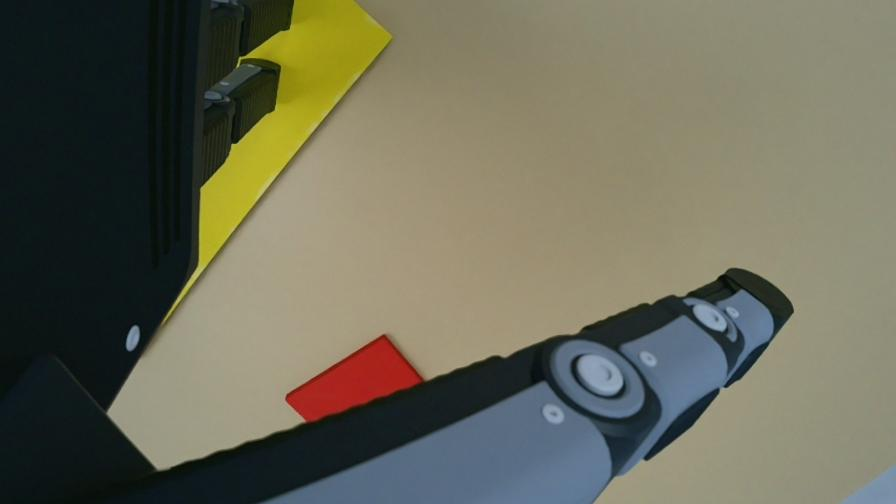

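Call:
{"name": "move", "arguments": {"arm4": {"joints":{"joint1_rad":-1.1968,"joint2_rad":0.9267,"joint4_rad":1.2740,"joint5_rad":0.1287,"joint6_rad":1.0976,"joint7_rad":-0.9938},"min_time_s":2.2}, "arm2": {"joints":{"joint2_rad":0.9376,"joint4_rad":1.4956,"joint6_rad":0.8467},"min_time_s":1}}}

Scene clock: 114.00 s.
Joint torques (N m): arm1=[-2.16 -16.01 7.62 14.75 -6.15 7.33 -0.15] | arm2=[1.09 -17.02 1.53 -2.35 0.43 -1.08 0.51] | arm3=[0.84 -13.23 -0.81 -2.23 0.38 0.52 -0.46] | arm4=[0.36 -15.4 1.33 -2.89 -0.25 0.51 -0.22]
Flange force (N): arm1=[-9.1 27.9 8.7] | arm2=[-3.1 8.4 -8.7] | arm3=[-0.6 -0.8 -0.9] | arm4=[0.1 -1.2 -10.6]
move: arm2 done; arm4 done
Joint velocities: within noise
arm1, arm3: as last shown
arm1.little_load_n: 0.0
arm2.joint_positions: joint1_rad=-0.801 joint2_rad=+0.938 joint3_rad=+0.000 joint4_rad=+1.496 joint5_rad=-0.188 joint6_rad=+0.847 joint7_rad=-2.274 hand_little=+1.000 hand_ring=+1.000 hand_middle=+1.000 hand_index=+1.000 hand_thumb_turn=-1.000 hand_thumb_bend=+1.000 hand_force_limit=+0.000 hand_speed=+0.000
arm2.joint_status: all done
arm2.hand_stopped_by: target,target,target,target,target,target
arm2.little_load_n: 0.0
arm2.ring_load_n: 0.0
arm2.middle_load_n: 0.0
arm2.index_load_n: 0.0
arm2.thumb_bend_load_n: 0.0
arm2.thumb_turn_load_n: 0.0
arm2.hand: x=+0.4831 y=+0.2648 z=+0.7928 quat_wxyz=(+0.067, -0.731, -0.676, -0.068) (m; scene frame)
arm3.thumb_bend_load_n: -0.5
arm4.joint_positions: joint1_rad=-1.197 joint2_rad=+0.927 joint3_rad=+0.000 joint4_rad=+1.274 joint5_rad=+0.129 joint6_rad=+1.098 joint7_rad=-0.994 hand_little=+1.000 hand_ring=+1.000 hand_middle=+1.000 hand_index=+1.000 hand_thumb_turn=-1.000 hand_thumb_bend=+1.000 hand_force_limit=+0.000 hand_speed=+0.000
arm4.joint_status: all done
arm4.hand_stopped_by: target,target,target,target,target,target
arm4.little_load_n: 0.0
arm4.ring_load_n: 0.0
arm4.middle_load_n: 0.5
arm4.index_load_n: -2.5
arm4.thumb_bend_load_n: 0.0
arm4.thumb_turn_load_n: 0.0
arm4.hand: x=-0.3450 y=-0.4577 z=+0.7941 quat_wxyz=(-0.007, +0.986, +0.130, +0.101) (m; scene frame)
pictures: none

Call:
{"name": "move", "arguments": {"arm4": {"joints":{"joint1_rad":-1.1413,"joint2_rad":0.8579,"joint4_rad":1.4404,"joint5_rad":0.0948,"joint6_rad":1.0183,"joint7_rad":-1.1893},"min_time_s":2}, "arm2": {"joints":{"joint1_rad":-0.8515,"joint2_rad":0.9018,"joint4_rad":1.5930,"joint5_rad":-0.2109,"joint6_rad":0.7797,"joint7_rad":-2.2973},"min_time_s":1.5}}}

Call:
{"name": "move", "arguments": {"arm4": {"joints":{"joint1_rad":-1.0856,"joint2_rad":0.7658,"joint4_rad":1.6666,"joint5_rad":0.1168,"joint6_rad":0.8813,"joint7_rad":-1.1589},"min_time_s":2}, "arm2": {"joints":{"joint1_rad":-0.9060,"joint2_rad":0.8704,"joint4_rad":1.6805,"joint5_rad":-0.2354,"joint6_rad":0.7181,"joint7_rad":-2.3243},"min_time_s":1.5}, "cameras": ["arm2_cam_wrist","arm4_cam_wrist"]}}

Scene clock: 119.13 s.
Joint torques (N m): arm1=[-2.18 -16.03 7.64 14.74 -6.15 7.34 -0.12] | arm2=[-0.33 -15.13 -0.06 -0.06 -0.13 0.22 0.51] | arm3=[0.8 -13.16 -0.81 -2.26 0.32 0.46 -0.48] | arm4=[0.77 -11.1 1.59 -0.42 -0.21 0.91 -0.26]
Flange force (N): arm1=[-8.9 27.9 8.7] | arm2=[-6.3 9.1 -9.6] | arm3=[-0.9 -0.7 -1.2] | arm4=[-0.9 -1.0 -16.5]
move: arm2 done; arm4 done
Joint velocities: within noise
arm1, arm3: as last shown
arm1.middle_load_n: -0.5
arm2.joint_positions: joint1_rad=-0.852 joint2_rad=+0.902 joint3_rad=+0.000 joint4_rad=+1.593 joint5_rad=-0.211 joint6_rad=+0.780 joint7_rad=-2.297 hand_little=+1.000 hand_ring=+1.000 hand_middle=+1.000 hand_index=+1.000 hand_thumb_turn=-1.000 hand_thumb_bend=+1.000 hand_force_limit=+0.000 hand_speed=+0.000
arm2.joint_status: all done
arm2.hand_stopped_by: target,target,target,target,target,target
arm2.little_load_n: 0.0
arm2.ring_load_n: 0.0
arm2.middle_load_n: 0.0
arm2.index_load_n: 0.0
arm2.thumb_bend_load_n: 0.0
arm2.thumb_turn_load_n: 0.0
arm2.hand: x=+0.4862 y=+0.3000 z=+0.7928 quat_wxyz=(+0.067, -0.731, -0.676, -0.068) (m; scene frame)
arm3.thumb_bend_load_n: 0.0
arm4.joint_positions: joint1_rad=-1.141 joint2_rad=+0.858 joint3_rad=+0.000 joint4_rad=+1.440 joint5_rad=+0.095 joint6_rad=+1.018 joint7_rad=-1.189 hand_little=+1.000 hand_ring=+1.000 hand_middle=+1.000 hand_index=+0.999 hand_thumb_turn=-1.000 hand_thumb_bend=+1.000 hand_force_limit=+0.000 hand_speed=+0.000
arm4.joint_status: all done
arm4.hand_stopped_by: target,target,target,target,target,target
arm4.little_load_n: 0.0
arm4.ring_load_n: 0.0
arm4.middle_load_n: 1.0
arm4.index_load_n: -5.0
arm4.thumb_bend_load_n: 0.0
arm4.thumb_turn_load_n: 0.0
arm4.hand: x=-0.3114 y=-0.4542 z=+0.7932 quat_wxyz=(+0.004, +0.995, +0.000, +0.102) (m; scene frame)
pictures: none

Scene clock: 121.43 s.
Joint torques (N m): arm1=[-1.89 -16 8.03 14.65 -5.92 7.38 -0.12] | arm2=[-0.21 -15.39 0.06 -0.21 -0.1 0.16 0.48] | arm3=[0.85 -13.27 -0.88 -2.26 0.33 0.45 -0.47] | arm4=[0.76 -7.69 1.53 1.27 -0.29 0.99 -0.22]
Flange force (N): arm1=[-8.5 27.7 6.6] | arm2=[-5.5 9.0 -7.9] | arm3=[-0.6 -0.7 -0.9] | arm4=[-0.8 -1.7 -21.3]
move: arm2 done; arm4 done
Joint velocities: within noise
arm1, arm3: as last shown
arm1.middle_load_n: 0.0
arm2.joint_positions: joint1_rad=-0.906 joint2_rad=+0.870 joint3_rad=+0.000 joint4_rad=+1.681 joint5_rad=-0.235 joint6_rad=+0.718 joint7_rad=-2.324 hand_little=+1.000 hand_ring=+1.000 hand_middle=+1.000 hand_index=+1.000 hand_thumb_turn=-1.000 hand_thumb_bend=+1.000 hand_force_limit=+0.000 hand_speed=+0.000
arm2.joint_status: all done
arm2.hand_stopped_by: target,target,target,target,target,target
arm2.little_load_n: 0.0
arm2.ring_load_n: 0.0
arm2.middle_load_n: 0.0
arm2.index_load_n: 0.0
arm2.thumb_bend_load_n: 0.0
arm2.thumb_turn_load_n: 0.0
arm2.hand: x=+0.4888 y=+0.3349 z=+0.7928 quat_wxyz=(+0.067, -0.730, -0.676, -0.068) (m; scene frame)
arm3.middle_load_n: -0.5
arm4.joint_positions: joint1_rad=-1.086 joint2_rad=+0.766 joint3_rad=+0.000 joint4_rad=+1.667 joint5_rad=+0.117 joint6_rad=+0.881 joint7_rad=-1.159 hand_little=+1.000 hand_ring=+1.000 hand_middle=+1.000 hand_index=+0.999 hand_thumb_turn=-1.000 hand_thumb_bend=+1.000 hand_force_limit=+0.000 hand_speed=+0.000
arm4.joint_status: all done
arm4.hand_stopped_by: target,target,target,target,target,target
arm4.little_load_n: 0.0
arm4.ring_load_n: 0.0
arm4.middle_load_n: 0.5
arm4.index_load_n: -3.0
arm4.thumb_bend_load_n: 0.0
arm4.thumb_turn_load_n: 0.0
arm4.hand: x=-0.2462 y=-0.4543 z=+0.7928 quat_wxyz=(+0.004, +0.995, +0.000, +0.103) (m; scene frame)
pictures: arm2_cam_wrist, arm4_cam_wrist
camera_calibration:
arm2_cam_wrist: T_world_to_cam=[[0.988096, 0.144071, 0.0539371, -0.576405], [0.118986, -0.937969, 0.325662, -0.00176717], [0.0975099, -0.315368, -0.943947, 0.921868], [0, 0, 0, 1]] pos_world=[0.479862, 0.372113, 0.901859]
arm4_cam_wrist: T_world_to_cam=[[0.242736, -0.967992, 0.063802, -0.424204], [-0.89897, -0.199734, 0.389819, -0.62866], [-0.364599, -0.151979, -0.918679, 0.681661], [0, 0, 0, 1]] pos_world=[-0.213645, -0.432593, 0.898356]

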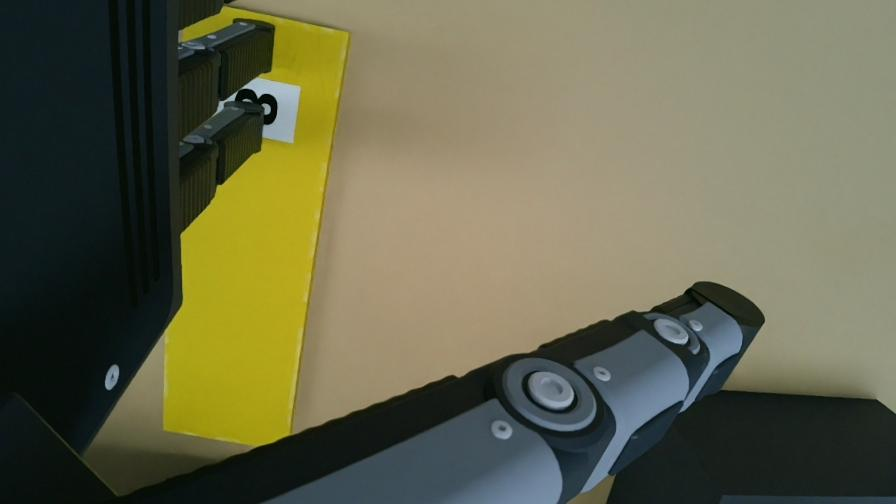

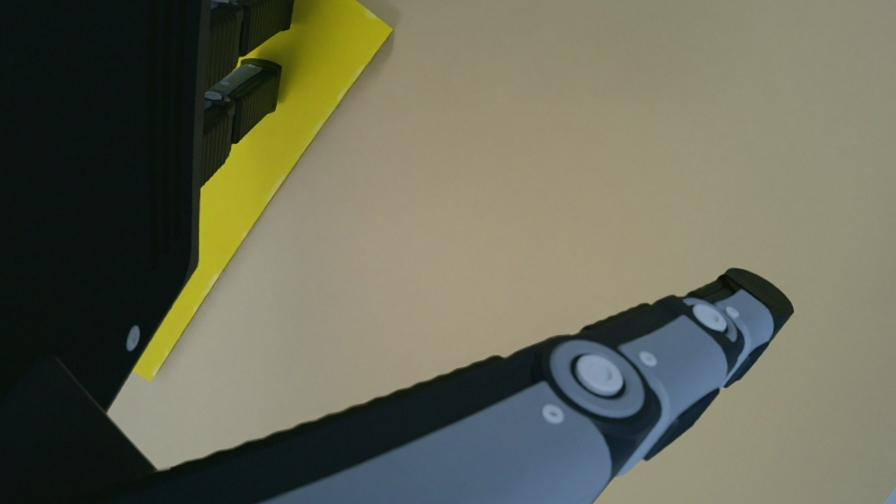

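Call:
{"name": "move", "arguments": {"arm4": {"joints":{"joint1_rad":-1.0156,"joint2_rad":0.6861,"joint4_rad":1.8636,"joint5_rad":0.1481,"joint6_rad":0.7595,"joint7_rad":-1.1228},"min_time_s":2}, "arm2": {"joints":{"joint1_rad":-0.9654,"joint2_rad":0.8431,"joint4_rad":1.7594,"joint5_rad":-0.2637,"joint6_rad":0.6605,"joint7_rad":-2.3527},"min_time_s":1.5}}}

Call:
{"name": "move", "arguments": {"arm4": {"joints":{"joint1_rad":-0.9264,"joint2_rad":0.6212,"joint4_rad":2.0380,"joint5_rad":0.1935,"joint6_rad":0.6441,"joint7_rad":-1.0818},"min_time_s":2}, "arm2": {"joints":{"joint2_rad":0.75,"joint4_rad":1.758,"joint6_rad":0.75},"min_time_s":1.5}, "cameras": ["arm2_cam_wrist"]}}

Scene clock: 126.67 s.
Joint torques (N m): arm1=[-1.88 -16.02 8.04 14.64 -5.95 7.39 -0.11] | arm2=[-0.12 -15.61 0.1 -0.28 -0.06 0.09 0.48] | arm3=[0.85 -13.22 -0.84 -2.24 0.37 0.47 -0.47] | arm4=[0.08 -14.25 1.2 -2.57 -0.27 0.63 -0.19]
Flange force (N): arm1=[-8.3 27.7 6.7] | arm2=[-4.9 9.2 -6.3] | arm3=[-0.6 -0.8 -1.1] | arm4=[-0.3 -1.2 -4.7]
move: arm2 done; arm4 done
Joint velocities: within noise
arm1: as last shown
arm1.index_load_n: -0.5
arm2.joint_positions: joint1_rad=-0.965 joint2_rad=+0.843 joint3_rad=+0.000 joint4_rad=+1.759 joint5_rad=-0.264 joint6_rad=+0.660 joint7_rad=-2.353 hand_little=+1.000 hand_ring=+1.000 hand_middle=+1.000 hand_index=+1.000 hand_thumb_turn=-1.000 hand_thumb_bend=+1.000 hand_force_limit=+0.000 hand_speed=+0.000
arm2.joint_status: all done
arm2.hand_stopped_by: target,target,target,target,target,target
arm2.little_load_n: 0.0
arm2.ring_load_n: 0.0
arm2.middle_load_n: 0.0
arm2.index_load_n: 0.0
arm2.thumb_bend_load_n: 0.0
arm2.thumb_turn_load_n: 0.0
arm2.hand: x=+0.4915 y=+0.3699 z=+0.7928 quat_wxyz=(+0.067, -0.730, -0.676, -0.068) (m; scene frame)
arm3.joint_positions: joint1_rad=-1.511 joint2_rad=+0.652 joint3_rad=+0.000 joint4_rad=+2.163 joint5_rad=+0.322 joint6_rad=+0.682 joint7_rad=-4.438 hand_little=+1.000 hand_ring=+1.000 hand_middle=+1.000 hand_index=+1.000 hand_thumb_turn=+1.000 hand_thumb_bend=+1.000 hand_force_limit=+0.000 hand_speed=-0.800
arm3.joint_status: not commanded
arm3.hand_stopped_by: target,target,target,target,target,target
arm3.little_load_n: 0.0
arm3.ring_load_n: 0.0
arm3.middle_load_n: 0.0
arm3.index_load_n: 0.5
arm3.thumb_bend_load_n: 0.0
arm3.thumb_turn_load_n: 0.5
arm3.hand: x=-0.4879 y=+0.3257 z=+0.8286 quat_wxyz=(-0.160, -0.492, -0.851, +0.091) (m; scene frame)
arm4.joint_positions: joint1_rad=-1.016 joint2_rad=+0.686 joint3_rad=+0.000 joint4_rad=+1.864 joint5_rad=+0.148 joint6_rad=+0.760 joint7_rad=-1.123 hand_little=+1.000 hand_ring=+1.000 hand_middle=+1.000 hand_index=+1.000 hand_thumb_turn=-1.000 hand_thumb_bend=+1.000 hand_force_limit=+0.000 hand_speed=+0.000
arm4.joint_status: all done
arm4.hand_stopped_by: target,target,target,target,target,target
arm4.little_load_n: 0.0
arm4.ring_load_n: 0.0
arm4.middle_load_n: 0.0
arm4.index_load_n: -1.0
arm4.thumb_bend_load_n: 0.0
arm4.thumb_turn_load_n: 0.0
arm4.hand: x=-0.1812 y=-0.4543 z=+0.7937 quat_wxyz=(+0.004, +0.995, +0.000, +0.103) (m; scene frame)
pictures: none

Scene clock: 128.97 s.
Joint torques (N m): arm1=[-1.88 -16.05 8.03 14.64 -5.93 7.37 -0.1] | arm2=[0.85 -19.76 0.96 -3.03 0.02 -0.12 0.46] | arm3=[0.76 -13.28 -0.86 -2.28 0.35 0.46 -0.51] | arm4=[0.04 -13.6 1.15 -2.35 -0.26 0.57 -0.18]
Flange force (N): arm1=[-8.2 27.7 6.6] | arm2=[-4.4 9.3 2.7] | arm3=[-0.8 -0.5 -0.9] | arm4=[-0.3 -1.3 -2.7]
move: arm2 done; arm4 done
Joint velocities: within noise
arm1, arm3: as last shown
arm1.index_load_n: 0.0
arm1.thumb_turn_load_n: -0.5
arm2.joint_positions: joint1_rad=-0.965 joint2_rad=+0.750 joint3_rad=+0.000 joint4_rad=+1.758 joint5_rad=-0.264 joint6_rad=+0.750 joint7_rad=-2.353 hand_little=+1.000 hand_ring=+1.000 hand_middle=+1.000 hand_index=+1.000 hand_thumb_turn=-1.000 hand_thumb_bend=+1.000 hand_force_limit=+0.000 hand_speed=+0.000
arm2.joint_status: all done
arm2.hand_stopped_by: target,target,target,target,target,target
arm2.little_load_n: 0.0
arm2.ring_load_n: 0.0
arm2.middle_load_n: 0.0
arm2.index_load_n: 0.0
arm2.thumb_bend_load_n: 0.0
arm2.thumb_turn_load_n: 0.0
arm2.hand: x=+0.4951 y=+0.3757 z=+0.8387 quat_wxyz=(+0.065, -0.725, -0.681, -0.078) (m; scene frame)
arm3.index_load_n: 0.0
arm3.thumb_turn_load_n: 0.0
arm4.joint_positions: joint1_rad=-0.926 joint2_rad=+0.621 joint3_rad=+0.000 joint4_rad=+2.038 joint5_rad=+0.194 joint6_rad=+0.644 joint7_rad=-1.082 hand_little=+1.000 hand_ring=+1.000 hand_middle=+1.000 hand_index=+1.000 hand_thumb_turn=-1.000 hand_thumb_bend=+1.000 hand_force_limit=+0.000 hand_speed=+0.000
arm4.joint_status: all done
arm4.hand_stopped_by: target,target,target,target,target,target
arm4.little_load_n: 0.0
arm4.ring_load_n: 0.5
arm4.middle_load_n: 0.0
arm4.index_load_n: -0.5
arm4.thumb_bend_load_n: 0.0
arm4.thumb_turn_load_n: 0.0
arm4.hand: x=-0.1161 y=-0.4544 z=+0.7936 quat_wxyz=(+0.004, +0.995, +0.000, +0.103) (m; scene frame)
pictures: arm2_cam_wrist
camera_calibration:
arm2_cam_wrist: T_world_to_cam=[[0.985037, 0.155916, 0.073435, -0.610187], [0.125085, -0.939897, 0.317722, 0.0250877], [0.118559, -0.303783, -0.945336, 0.963806], [0, 0, 0, 1]] pos_world=[0.48365, 0.411505, 0.947958]

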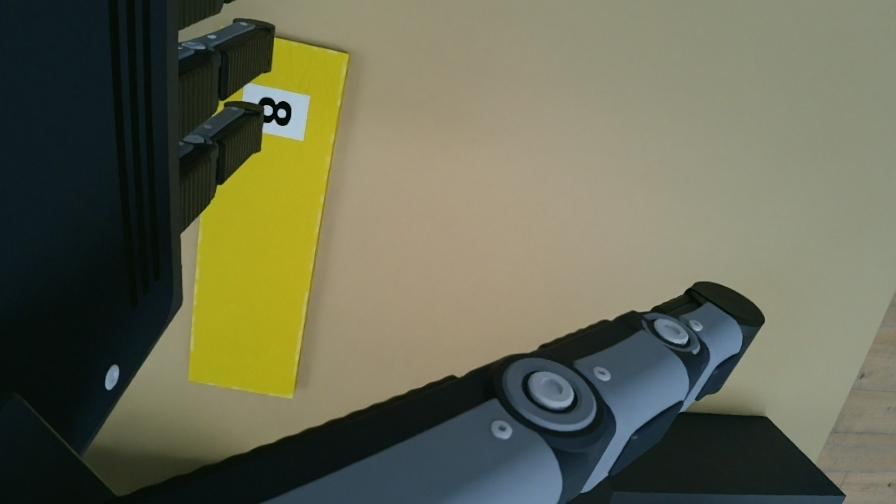

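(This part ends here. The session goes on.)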